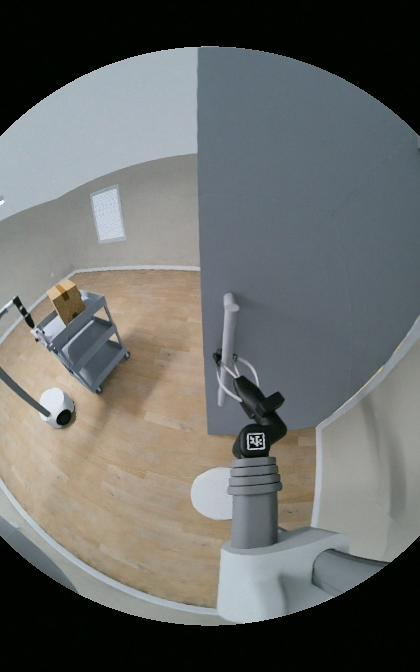

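Call:
move(blocking=false, r1={"base":{"strafe_m":-0.4},"pace":"slow","contact_limits":{"strafe_m":0.6}})

Call:
wait(seconds=6)

Call:
move(blocking=false, r1={"base":{"rotate_rad":0.4},"pace":"slow","contact_limits":{"rotate_rad":0.6}})

Call:
wait(seconds=3)

Call:
wait(seconds=0.3, cameras=["r1_head_camera","r1_head_right_camera"])

Scene clock: 1011.33 s.
move: r1 moving
r1.base_odometry: x=-2.882 y=-2.042 heading=+2.093
r1.turned_by_wheels: +0.001
r1.turned_by_imu: +0.000
r1.base_tilt: forward=-1.6 right=+1.2
r1.lidar_m: 0.30 0.33 3.67 3.24 2.54 1.57 1.35 1.35 1.64 1.52 1.58 0.39
r1.base_status: strafe_m moving
r1.joint_positions: lift_m=+0.950 arm_m=+0.205 wrist_yaw_rad=+0.001 wrist_pitch_rad=+1.560 wrist_roll_rad=+1.571 gripper_m=+0.016
r1.joint_status: not commanded
r1.measured_speeds: translate_m=+0.000 strafe_m=-0.057 rotate_rad=+0.004 lift_m=+0.000 arm_m=+0.000 wrist_yaw_rad=+0.000 wrist_pitch_rad=+0.002 wrist_roll_rad=+0.000
r1.motor_effort: lift_m=+18(18) arm_m=-4(4) wheel_0=+9(9) wheel_1=-6(7) wheel_2=+1(2)
r1.servo_current: wrist_yaw_rad=46(59) wrist_pitch_rad=59(65) wrist_roll_rad=46(72) gripper_m=72(85)
r1.contact_limits: lift_m 0.1; strafe_m 0.6
r1.hand_pose: x=+0.3791 y=-0.0874 z=+0.8399 quat_wxyz=(+0.503, +0.503, +0.497, -0.497) (m; r1's base frame)
r1.wrist_depth_mm: 270 268 267 - 1078 1025 1060 / 271 270 253 1042 1042 1042 1042 / 270 270 244 591 1042 1042 1060 / 271 270 270 - 931 842 1042 / 271 270 270 - 842 831 842 / 272 271 200 - 183 842 1042 / 270 174 270 - 1042 1042 1042
r2: as last shown
r2.base_tilt: forward=-0.6 right=+0.1
r2.lidar_m: 0.39 1.59 1.42 1.56 1.50 1.24 1.22 1.01 0.80 0.79 0.73 0.51
r2.motor_effort: lift_m=+18(19) arm_m=-10(11) wheel_0=+0(1) wheel_1=-6(6) wheel_2=+12(12)
r2.servo_current: wrist_yaw_rad=72(72) wrist_pitch_rad=39(46) wrist_roll_rad=33(52) gripper_m=91(91)
r2.contact_limits: translate_m 0.8
r2.wrist_depth_mm: - - - 169 224 201 187 / - - - 175 230 202 187 / - - - 172 229 204 189 / - - - 170 230 205 189 / - 1308 - 171 231 206 - / - - 185 176 181 206 191 / - 124 - - 229 198 192
pictures: none

Scene clock: 1016.00 s.
earlier move: r1 done
r1.base_odometry: x=-2.548 y=-1.850 heading=+2.093
r1.turned_by_wheels: +0.001
r1.turned_by_imu: +0.002
r1.base_tilt: forward=-1.6 right=+1.2
r1.lidar_m: 0.25 0.25 4.08 3.60 2.39 1.44 1.25 1.27 1.54 1.16 1.22 0.43
r1.base_status: done
r1.joint_positions: lift_m=+0.950 arm_m=+0.205 wrist_yaw_rad=+0.005 wrist_pitch_rad=+1.573 wrist_roll_rad=+1.563 gripper_m=+0.016
r1.joint_status: not commanded
r1.measured_speeds: all 0
r1.motor_effort: lift_m=+18(18) arm_m=+4(4) wheel_0=+11(14) wheel_1=+0(7) wheel_2=+4(6)
r1.servo_current: wrist_yaw_rad=52(78) wrist_pitch_rad=46(65) wrist_roll_rad=59(72) gripper_m=78(85)
r1.contact_limits: lift_m 0.1; strafe_m 0.6
r1.hand_pose: x=+0.3758 y=-0.0874 z=+0.8399 quat_wxyz=(+0.503, +0.497, +0.503, -0.497) (m; r1's base frame)
r1.wrist_depth_mm: - - 1042 1042 1098 1042 1060 / 220 274 - 1060 1078 1060 1060 / 262 240 - 1060 1042 1060 1060 / 262 247 239 1060 1025 842 1078 / 263 263 221 - 831 854 1078 / 263 264 209 238 178 168 1078 / 264 169 183 216 - 1078 -
r2.base_odometry: x=-1.948 y=-2.213 heading=+2.103
r2.turned_by_wheels: +0.000
r2.turned_by_imu: +0.001
r2.base_tilt: forward=-0.6 right=+0.0
r2.lidar_m: 0.43 1.46 1.12 1.17 1.49 1.22 1.22 1.01 0.81 0.79 0.72 0.49
r2.base_status: not commanded
r2.joint_positions: lift_m=+0.950 arm_m=+0.000 wrist_yaw_rad=+0.480 wrist_pitch_rad=+0.001 wrist_roll_rad=+0.000 gripper_m=-0.014
r2.joint_status: not commanded
r2.measured_speeds: all 0
r2.motor_effort: lift_m=+19(19) arm_m=-10(11) wheel_0=+0(1) wheel_1=-6(6) wheel_2=+12(12)
r2.servo_current: wrist_yaw_rad=59(78) wrist_pitch_rad=39(52) wrist_roll_rad=46(59) gripper_m=85(91)
r2.contact_limits: translate_m 0.8
r2.hand_pose: x=+0.4674 y=+0.0558 z=+1.1278 quat_wxyz=(+0.971, +0.000, +0.001, +0.238) (m; r2's base frame)
r2.wrist_depth_mm: - - - 169 225 201 186 / - - - 175 230 202 187 / - - - 172 229 204 189 / - - - 170 229 205 190 / 1160 1229 - 171 229 206 - / 1098 - 186 176 181 206 190 / 891 124 - - 229 198 191
wait: 4.67 of 6 s (r1 has come to rest)
pictures: none

Scene clock: 1016.50 s.
move: r1 moving
r1.base_odometry: x=-2.548 y=-1.850 heading=+2.217
r1.turned_by_wheels: +0.124
r1.turned_by_imu: +0.124
r1.base_tilt: forward=-1.6 right=+1.3
r1.lidar_m: 0.25 0.25 3.88 3.60 2.04 1.35 1.25 1.28 1.69 1.14 1.25 0.41
r1.base_status: rotate_rad moving
r1.joint_positions: lift_m=+0.950 arm_m=+0.205 wrist_yaw_rad=+0.005 wrist_pitch_rad=+1.577 wrist_roll_rad=+1.563 gripper_m=+0.016
r1.joint_status: not commanded
r1.measured_speeds: translate_m=+0.000 strafe_m=-0.001 rotate_rad=+0.488 lift_m=+0.000 arm_m=+0.000 wrist_yaw_rad=+0.000 wrist_pitch_rad=+0.004 wrist_roll_rad=+0.000
r1.motor_effort: lift_m=+18(18) arm_m=+4(4) wheel_0=-9(11) wheel_1=-3(4) wheel_2=-11(12)
r1.servo_current: wrist_yaw_rad=46(72) wrist_pitch_rad=52(52) wrist_roll_rad=65(72) gripper_m=72(85)
r1.contact_limits: lift_m 0.1; rotate_rad 0.6
r1.hand_pose: x=+0.3744 y=-0.0874 z=+0.8399 quat_wxyz=(+0.501, +0.495, +0.505, -0.499) (m; r1's base frame)
r1.wrist_depth_mm: - 222 - 1060 1098 1060 1078 / 260 259 - 1060 1060 1060 1078 / 260 260 469 1078 1060 1060 1098 / 259 262 235 - 960 866 1078 / 260 262 256 - 854 842 1078 / 259 262 200 279 179 170 1078 / 259 170 195 211 - 1060 1098
r2: as last shown
r2.turned_by_imu: +0.000
r2.base_tilt: forward=-0.6 right=+0.1
r2.lidar_m: 0.38 1.46 1.14 1.15 1.52 1.23 1.21 1.00 0.80 0.79 0.71 0.52
r2.motor_effort: lift_m=+18(19) arm_m=-11(11) wheel_0=+1(1) wheel_1=-6(6) wheel_2=+12(12)
r2.servo_current: wrist_yaw_rad=65(78) wrist_pitch_rad=39(46) wrist_roll_rad=33(52) gripper_m=85(98)
r2.contact_limits: translate_m 0.8
r2.wrist_depth_mm: - - - 169 225 201 186 / - - - 175 231 203 187 / - - - 172 229 204 189 / - - - 170 229 206 190 / 1182 1205 - 171 230 206 - / 1118 - 185 176 181 207 191 / - 124 - - 229 198 191
pictures: none

Scene clock: 1017.57 s.
earlier move: r1 done
r1.base_odometry: x=-2.548 y=-1.850 heading=+2.492
r1.turned_by_wheels: +0.275
r1.turned_by_imu: +0.277
r1.base_tilt: forward=-1.6 right=+1.3
r1.lidar_m: 0.31 0.34 3.62 3.04 1.56 1.28 1.25 1.42 1.18 1.17 2.71 0.37
r1.base_status: done
r1.joint_positions: lift_m=+0.950 arm_m=+0.205 wrist_yaw_rad=+0.002 wrist_pitch_rad=+1.572 wrist_roll_rad=+1.569 gripper_m=+0.016
r1.joint_status: not commanded
r1.measured_speeds: all 0
r1.motor_effort: lift_m=+18(18) arm_m=+4(4) wheel_0=-4(11) wheel_1=-1(5) wheel_2=-4(12)
r1.servo_current: wrist_yaw_rad=39(78) wrist_pitch_rad=46(59) wrist_roll_rad=46(72) gripper_m=78(85)
r1.contact_limits: lift_m 0.1; rotate_rad 0.6
r1.hand_pose: x=+0.3757 y=-0.0874 z=+0.8399 quat_wxyz=(+0.501, +0.499, +0.501, -0.499) (m; r1's base frame)
r1.wrist_depth_mm: 263 265 267 1042 1078 1060 1060 / 263 264 266 1060 1060 1060 1060 / 263 265 265 866 1060 1060 1060 / 263 265 266 831 842 842 1078 / 263 264 265 1042 842 866 1078 / 264 265 197 1042 184 878 1078 / 263 159 266 517 1060 1078 1060
r2.base_odometry: x=-1.948 y=-2.213 heading=+2.103
r2.turned_by_wheels: +0.000
r2.turned_by_imu: +0.000
r2.base_tilt: forward=-0.6 right=+0.1
r2.lidar_m: 0.42 1.50 1.18 1.14 1.52 1.20 1.21 1.00 0.81 0.80 0.71 0.53
r2.base_status: not commanded
r2.joint_positions: lift_m=+0.950 arm_m=+0.000 wrist_yaw_rad=+0.480 wrist_pitch_rad=+0.001 wrist_roll_rad=+0.000 gripper_m=-0.014
r2.joint_status: not commanded
r2.measured_speeds: all 0
r2.motor_effort: lift_m=+19(19) arm_m=-10(11) wheel_0=+1(1) wheel_1=-5(6) wheel_2=+12(12)
r2.servo_current: wrist_yaw_rad=59(78) wrist_pitch_rad=33(46) wrist_roll_rad=46(59) gripper_m=91(98)
r2.contact_limits: translate_m 0.8
r2.hand_pose: x=+0.4674 y=+0.0558 z=+1.1278 quat_wxyz=(+0.971, +0.000, +0.001, +0.238) (m; r2's base frame)
r2.wrist_depth_mm: - - - 170 225 202 187 / - - - 174 229 202 187 / - - - 172 228 204 189 / - - - 170 229 205 189 / 1308 1255 - 172 231 206 - / 1138 - 186 176 181 206 191 / - 122 - - 229 198 192
wait: 1.07 of 3 s (r1 has come to rest)
pictures: none

Scene clock: 1017.87 s.
r1.base_odometry: x=-2.548 y=-1.850 heading=+2.492
r1.turned_by_wheels: +0.000
r1.turned_by_imu: +0.000
r1.base_tilt: forward=-1.6 right=+1.3
r1.lidar_m: 0.33 0.33 3.62 3.01 1.56 1.29 1.26 1.43 1.19 1.15 2.71 0.37
r1.base_status: done
r1.joint_positions: lift_m=+0.950 arm_m=+0.205 wrist_yaw_rad=+0.002 wrist_pitch_rad=+1.572 wrist_roll_rad=+1.569 gripper_m=+0.016
r1.joint_status: not commanded
r1.measured_speeds: all 0
r1.motor_effort: lift_m=+18(18) arm_m=+4(4) wheel_0=-5(11) wheel_1=-2(5) wheel_2=-4(12)
r1.servo_current: wrist_yaw_rad=46(78) wrist_pitch_rad=52(59) wrist_roll_rad=59(72) gripper_m=78(85)
r1.contact_limits: lift_m 0.1; rotate_rad 0.6
r1.hand_pose: x=+0.3757 y=-0.0874 z=+0.8399 quat_wxyz=(+0.501, +0.499, +0.501, -0.499) (m; r1's base frame)
r1.wrist_depth_mm: 264 264 265 1060 1060 1078 1078 / 263 265 266 1042 1060 1042 1060 / 263 265 265 866 1060 1078 1078 / 264 265 266 842 842 854 1060 / 264 265 266 1042 842 854 1078 / 264 265 196 1078 184 854 1060 / 263 159 265 521 1078 1060 1078
r2.base_odometry: x=-1.948 y=-2.213 heading=+2.103
r2.turned_by_wheels: +0.000
r2.turned_by_imu: +0.000
r2.base_tilt: forward=-0.6 right=+0.0
r2.lidar_m: 0.39 1.49 1.21 1.18 1.53 1.23 1.20 1.02 0.80 0.79 0.70 0.50
r2.base_status: not commanded
r2.joint_positions: lift_m=+0.950 arm_m=+0.000 wrist_yaw_rad=+0.480 wrist_pitch_rad=+0.001 wrist_roll_rad=+0.000 gripper_m=-0.014
r2.joint_status: not commanded
r2.measured_speeds: all 0
r2.motor_effort: lift_m=+18(19) arm_m=-10(11) wheel_0=+0(1) wheel_1=-6(6) wheel_2=+12(12)
r2.servo_current: wrist_yaw_rad=65(78) wrist_pitch_rad=33(46) wrist_roll_rad=33(59) gripper_m=85(98)
r2.contact_limits: translate_m 0.8
r2.hand_pose: x=+0.4674 y=+0.0558 z=+1.1278 quat_wxyz=(+0.971, +0.000, +0.001, +0.238) (m; r2's base frame)
r2.wrist_depth_mm: - - - 169 225 202 187 / - - - 175 230 203 187 / - - - 172 229 204 189 / - - - 170 229 204 189 / 1281 1308 - 171 230 206 - / 1160 - 185 176 181 207 191 / - 122 - - 229 198 191
wait: 0.30 s; at rest by 0.27 s
pictures: r1_head_camera, r1_head_right_camera
Images, in order (width x height): r1_head_camera 420x560, r1_head_right_camera 420x672.

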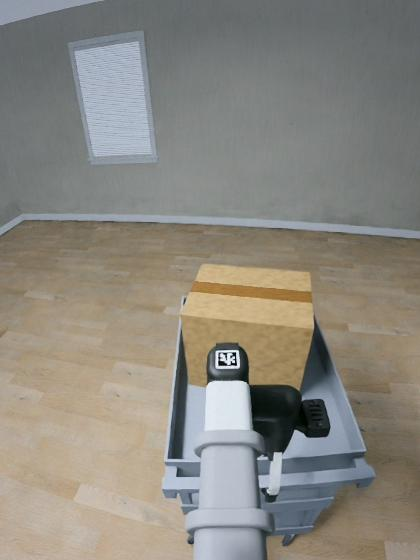

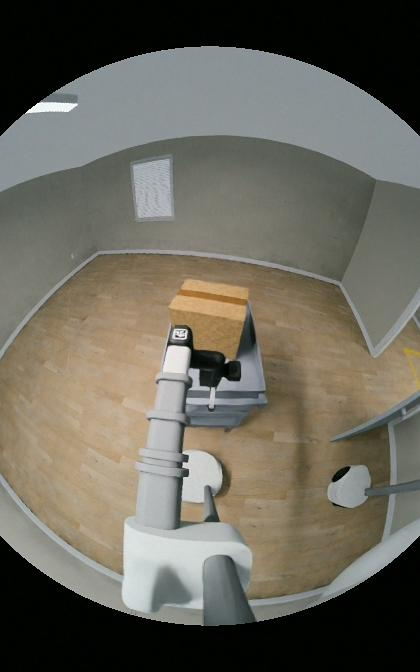

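Call:
move(blocking=false, r1={"base":{"strafe_m":-0.4},"pace":"slow","contact_limits":{"strafe_m":0.6}})

Call:
wait(seconds=6)

Call:
move(blocking=false, r1={"base":{"rotate_rad":0.4},"pace":"slow","contact_limits":{"rotate_rad":0.6}})

Call:
wait(seconds=3)

Call:
wait(seconds=0.3, cameras=["r1_head_right_camera","r1_wrist_camera"])

Scene clock: 1029.87 s.
move: r1 moving
r1.base_odometry: x=-2.539 y=-1.839 heading=+2.493
r1.turned_by_wheels: +0.000
r1.turned_by_imu: +0.000
r1.base_tilt: forward=-1.6 right=+1.2
r1.lidar_m: 0.30 0.33 3.65 3.05 1.56 1.28 1.25 1.40 1.17 1.15 2.69 0.39
r1.base_status: strafe_m moving
r1.joint_positions: lift_m=+0.950 arm_m=+0.205 wrist_yaw_rad=+0.002 wrist_pitch_rad=+1.572 wrist_roll_rad=+1.569 gripper_m=+0.016
r1.joint_status: not commanded
r1.measured_speeds: translate_m=+0.000 strafe_m=-0.056 rotate_rad=+0.005 lift_m=+0.000 arm_m=+0.000 wrist_yaw_rad=+0.000 wrist_pitch_rad=+0.000 wrist_roll_rad=+0.000
r1.motor_effort: lift_m=+18(18) arm_m=+4(4) wheel_0=+9(10) wheel_1=-7(8) wheel_2=+0(4)
r1.servo_current: wrist_yaw_rad=59(59) wrist_pitch_rad=39(46) wrist_roll_rad=52(72) gripper_m=72(85)
r1.contact_limits: lift_m 0.1; strafe_m 0.6
r1.hand_pose: x=+0.3757 y=-0.0874 z=+0.8399 quat_wxyz=(+0.501, +0.499, +0.501, -0.499) (m; r1's base frame)
r1.wrist_depth_mm: 264 264 265 1060 1042 1060 1060 / 262 263 265 1078 1078 1042 1078 / 263 265 264 878 1078 1060 1098 / 264 265 266 1060 842 842 1078 / 263 265 266 1078 842 854 1078 / 264 266 200 1060 185 854 1060 / 264 151 266 135 1078 1078 1060
r2: as last shown
r2.lidar_m: 0.41 1.46 1.17 1.17 1.51 1.22 1.20 0.99 0.79 0.78 0.70 0.51
r2.motor_effort: lift_m=+19(19) arm_m=-11(11) wheel_0=+1(1) wheel_1=-5(6) wheel_2=+12(12)
r2.servo_current: wrist_yaw_rad=65(72) wrist_pitch_rad=33(39) wrist_roll_rad=46(52) gripper_m=85(98)
r2.contact_limits: translate_m 0.8
r2.wrist_depth_mm: - - - 169 225 202 187 / - - - 175 231 202 188 / - - - 172 229 204 189 / - - - 170 230 205 189 / 1308 1255 - 171 230 206 - / 1160 - 186 176 180 206 191 / - 122 - - 229 198 191
pictures: none

Scene clock: 1034.53 s.
earlier move: r1 done
r1.base_odometry: x=-2.306 y=-1.531 heading=+2.494
r1.turned_by_wheels: +0.001
r1.turned_by_imu: +0.000
r1.base_tilt: forward=-1.5 right=+1.2
r1.lidar_m: 0.25 0.25 4.01 3.16 1.66 1.34 1.32 1.48 0.79 0.78 0.86 0.43
r1.base_status: done
r1.joint_positions: lift_m=+0.950 arm_m=+0.205 wrist_yaw_rad=+0.007 wrist_pitch_rad=+1.562 wrist_roll_rad=+1.564 gripper_m=+0.016
r1.joint_status: not commanded
r1.measured_speeds: all 0
r1.motor_effort: lift_m=+18(18) arm_m=-3(4) wheel_0=+9(13) wheel_1=-1(8) wheel_2=+8(10)
r1.servo_current: wrist_yaw_rad=52(72) wrist_pitch_rad=52(59) wrist_roll_rad=52(72) gripper_m=78(85)
r1.contact_limits: lift_m 0.1; strafe_m 0.6
r1.hand_pose: x=+0.3790 y=-0.0874 z=+0.8399 quat_wxyz=(+0.506, +0.499, +0.501, -0.494) (m; r1's base frame)
r1.wrist_depth_mm: - - 1078 1060 1042 1042 1042 / 268 254 - 1060 1060 1042 1008 / 268 238 - 1025 1042 1042 1042 / 270 270 241 1042 1042 842 1042 / 268 270 226 - 831 842 842 / 270 268 211 198 179 831 1042 / 270 171 196 214 - 1042 1042
r2.base_odometry: x=-1.948 y=-2.213 heading=+2.103
r2.turned_by_wheels: +0.000
r2.turned_by_imu: +0.001
r2.base_tilt: forward=-0.6 right=+0.1
r2.lidar_m: 0.40 1.02 0.77 0.79 1.52 1.24 1.21 1.01 0.80 0.78 0.71 0.51
r2.base_status: not commanded
r2.joint_positions: lift_m=+0.950 arm_m=+0.000 wrist_yaw_rad=+0.480 wrist_pitch_rad=+0.001 wrist_roll_rad=+0.000 gripper_m=-0.014
r2.joint_status: not commanded
r2.measured_speeds: all 0
r2.motor_effort: lift_m=+19(19) arm_m=-10(11) wheel_0=+0(1) wheel_1=-6(6) wheel_2=+12(12)
r2.servo_current: wrist_yaw_rad=72(85) wrist_pitch_rad=39(52) wrist_roll_rad=33(65) gripper_m=85(98)
r2.contact_limits: translate_m 0.8
r2.hand_pose: x=+0.4674 y=+0.0558 z=+1.1278 quat_wxyz=(+0.971, +0.000, +0.001, +0.238) (m; r2's base frame)
r2.wrist_depth_mm: - - - 168 225 202 186 / - - - 174 230 202 187 / - - - 172 229 204 189 / 831 - - 170 230 205 190 / 1078 1060 - 171 229 206 - / 1008 1078 183 176 181 207 191 / - 122 - - 229 198 191
wait: 4.67 of 6 s (r1 has come to rest)
pictures: none

Scene clock: 1035.03 s.
move: r1 moving
r1.base_odometry: x=-2.306 y=-1.531 heading=+2.618
r1.turned_by_wheels: +0.124
r1.turned_by_imu: +0.124
r1.base_tilt: forward=-1.6 right=+1.2
r1.lidar_m: 0.26 0.26 4.01 2.53 1.52 1.32 1.33 1.61 0.78 0.85 2.35 0.40
r1.base_status: rotate_rad moving
r1.joint_positions: lift_m=+0.950 arm_m=+0.205 wrist_yaw_rad=+0.007 wrist_pitch_rad=+1.570 wrist_roll_rad=+1.564 gripper_m=+0.016
r1.joint_status: not commanded
r1.measured_speeds: translate_m=-0.001 strafe_m=-0.001 rotate_rad=+0.492 lift_m=+0.000 arm_m=+0.000 wrist_yaw_rad=+0.000 wrist_pitch_rad=+0.031 wrist_roll_rad=+0.000
r1.motor_effort: lift_m=+18(18) arm_m=-3(4) wheel_0=-8(13) wheel_1=-6(6) wheel_2=-8(8)
r1.servo_current: wrist_yaw_rad=52(78) wrist_pitch_rad=33(59) wrist_roll_rad=46(72) gripper_m=72(85)
r1.contact_limits: lift_m 0.1; rotate_rad 0.6
r1.hand_pose: x=+0.3766 y=-0.0874 z=+0.8399 quat_wxyz=(+0.504, +0.497, +0.503, -0.496) (m; r1's base frame)
r1.wrist_depth_mm: 265 251 - 1060 1060 1078 1060 / 264 265 455 1060 1060 1078 1078 / 265 265 264 1060 1060 1078 1060 / 266 266 239 - 1042 854 1098 / 264 265 260 - 854 854 854 / 265 265 200 512 181 842 1078 / 264 166 197 210 1078 1042 1078
r2: as last shown
r2.turned_by_imu: +0.000
r2.base_tilt: forward=-0.6 right=+0.0
r2.lidar_m: 0.42 1.05 0.78 0.78 1.53 1.21 1.20 1.01 0.80 0.79 0.72 0.50
r2.motor_effort: lift_m=+18(19) arm_m=-11(11) wheel_0=+1(1) wheel_1=-6(6) wheel_2=+12(12)
r2.servo_current: wrist_yaw_rad=72(72) wrist_pitch_rad=39(46) wrist_roll_rad=52(52) gripper_m=85(98)
r2.contact_limits: translate_m 0.8
r2.wrist_depth_mm: - - - 169 225 202 186 / - - - 174 229 202 187 / - - - 172 229 204 189 / - - - 170 229 205 190 / 1098 1078 - 172 231 206 - / 904 1098 183 176 180 206 191 / - 122 - - 229 198 192
pictures: none

Scene clock: 1036.10 s.
earlier move: r1 done
r1.base_odometry: x=-2.306 y=-1.531 heading=+2.892
r1.turned_by_wheels: +0.275
r1.turned_by_imu: +0.276
r1.base_tilt: forward=-1.6 right=+1.3
r1.lidar_m: 0.33 0.32 3.99 1.83 1.36 1.33 1.43 0.81 0.76 0.83 2.71 0.38
r1.base_status: done
r1.joint_positions: lift_m=+0.950 arm_m=+0.205 wrist_yaw_rad=+0.003 wrist_pitch_rad=+1.568 wrist_roll_rad=+1.569 gripper_m=+0.016
r1.joint_status: not commanded
r1.measured_speeds: all 0
r1.motor_effort: lift_m=+18(18) arm_m=+2(4) wheel_0=-7(13) wheel_1=-4(7) wheel_2=-5(10)
r1.servo_current: wrist_yaw_rad=39(78) wrist_pitch_rad=46(59) wrist_roll_rad=52(72) gripper_m=85(85)
r1.contact_limits: lift_m 0.1; rotate_rad 0.6
r1.hand_pose: x=+0.3770 y=-0.0874 z=+0.8399 quat_wxyz=(+0.502, +0.500, +0.500, -0.498) (m; r1's base frame)
r1.wrist_depth_mm: 267 267 268 1078 1078 1060 1060 / 268 268 258 1060 1060 1078 1060 / 268 267 270 - 1042 1078 1060 / 266 268 268 - 842 842 1042 / 268 267 266 - 842 854 1060 / 267 267 198 831 182 842 1060 / 267 168 267 136 1060 1078 1042
r2.base_odometry: x=-1.948 y=-2.213 heading=+2.103
r2.turned_by_wheels: +0.000
r2.turned_by_imu: +0.000
r2.base_tilt: forward=-0.6 right=+0.1
r2.lidar_m: 0.43 1.17 0.75 0.77 1.51 1.19 1.19 0.99 0.80 0.78 0.68 0.52
r2.base_status: not commanded
r2.joint_positions: lift_m=+0.950 arm_m=+0.000 wrist_yaw_rad=+0.480 wrist_pitch_rad=+0.001 wrist_roll_rad=+0.000 gripper_m=-0.014
r2.joint_status: not commanded
r2.measured_speeds: all 0
r2.motor_effort: lift_m=+18(19) arm_m=-11(11) wheel_0=+1(1) wheel_1=-6(6) wheel_2=+12(12)
r2.servo_current: wrist_yaw_rad=65(72) wrist_pitch_rad=33(46) wrist_roll_rad=59(59) gripper_m=91(98)
r2.contact_limits: translate_m 0.8
r2.hand_pose: x=+0.4674 y=+0.0558 z=+1.1278 quat_wxyz=(+0.971, +0.000, +0.001, +0.238) (m; r2's base frame)
r2.wrist_depth_mm: - - - 169 224 202 186 / - - - 174 229 202 187 / - - - 172 228 204 189 / - - - 171 229 205 190 / 1160 1138 - 171 231 206 - / 1160 1138 184 176 181 207 191 / - 124 - - 229 198 191
wait: 1.07 of 3 s (r1 has come to rest)
pictures: none

Scene clock: 1036.40 s.
r1.base_odometry: x=-2.306 y=-1.531 heading=+2.892
r1.turned_by_wheels: +0.000
r1.turned_by_imu: +0.000
r1.base_tilt: forward=-1.6 right=+1.3
r1.lidar_m: 0.32 0.34 3.98 1.82 1.38 1.31 1.43 0.84 0.79 0.85 2.71 0.38
r1.base_status: done
r1.joint_positions: lift_m=+0.950 arm_m=+0.205 wrist_yaw_rad=+0.003 wrist_pitch_rad=+1.568 wrist_roll_rad=+1.569 gripper_m=+0.016
r1.joint_status: not commanded
r1.measured_speeds: all 0
r1.motor_effort: lift_m=+18(18) arm_m=+2(4) wheel_0=-7(13) wheel_1=-4(7) wheel_2=-5(10)
r1.servo_current: wrist_yaw_rad=46(78) wrist_pitch_rad=46(59) wrist_roll_rad=46(72) gripper_m=78(85)
r1.contact_limits: lift_m 0.1; rotate_rad 0.6
r1.hand_pose: x=+0.3770 y=-0.0874 z=+0.8399 quat_wxyz=(+0.502, +0.500, +0.500, -0.498) (m; r1's base frame)
r1.wrist_depth_mm: 268 268 267 1060 1042 1060 1060 / 268 267 258 1078 1042 1060 1042 / 270 268 267 - 1042 1060 1060 / 267 267 268 - 842 842 1060 / 268 268 268 - 842 842 1042 / 268 268 198 842 182 842 1078 / 267 169 267 136 1060 1060 1042
r2.base_odometry: x=-1.948 y=-2.213 heading=+2.103
r2.turned_by_wheels: +0.000
r2.turned_by_imu: +0.000
r2.base_tilt: forward=-0.6 right=+0.1
r2.lidar_m: 0.41 1.16 0.77 0.79 1.49 1.20 1.20 0.98 0.78 0.80 0.71 0.52
r2.base_status: not commanded
r2.joint_positions: lift_m=+0.950 arm_m=+0.000 wrist_yaw_rad=+0.480 wrist_pitch_rad=+0.001 wrist_roll_rad=+0.000 gripper_m=-0.014
r2.joint_status: not commanded
r2.measured_speeds: all 0
r2.motor_effort: lift_m=+18(19) arm_m=-10(11) wheel_0=+1(1) wheel_1=-6(6) wheel_2=+12(12)
r2.servo_current: wrist_yaw_rad=72(72) wrist_pitch_rad=46(46) wrist_roll_rad=52(59) gripper_m=91(98)
r2.contact_limits: translate_m 0.8
r2.hand_pose: x=+0.4674 y=+0.0558 z=+1.1278 quat_wxyz=(+0.971, +0.000, +0.001, +0.238) (m; r2's base frame)
r2.wrist_depth_mm: - - - 168 224 201 187 / - - - 174 230 202 188 / - - - 172 228 204 189 / - - - 170 230 205 189 / 1160 1138 - 171 231 206 - / 1160 1118 183 176 181 207 191 / - 125 - - 229 198 192
wait: 0.30 s; at rest by 0.27 s
pictures: r1_head_right_camera, r1_wrist_camera
Images, in order (width x height): r1_head_right_camera 420x672, r1_wrist_camera 616x392.

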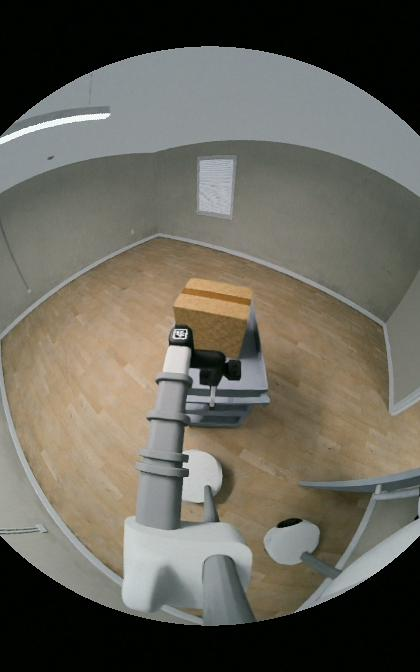

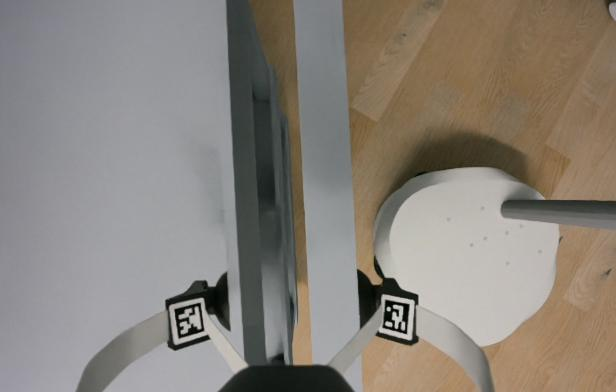

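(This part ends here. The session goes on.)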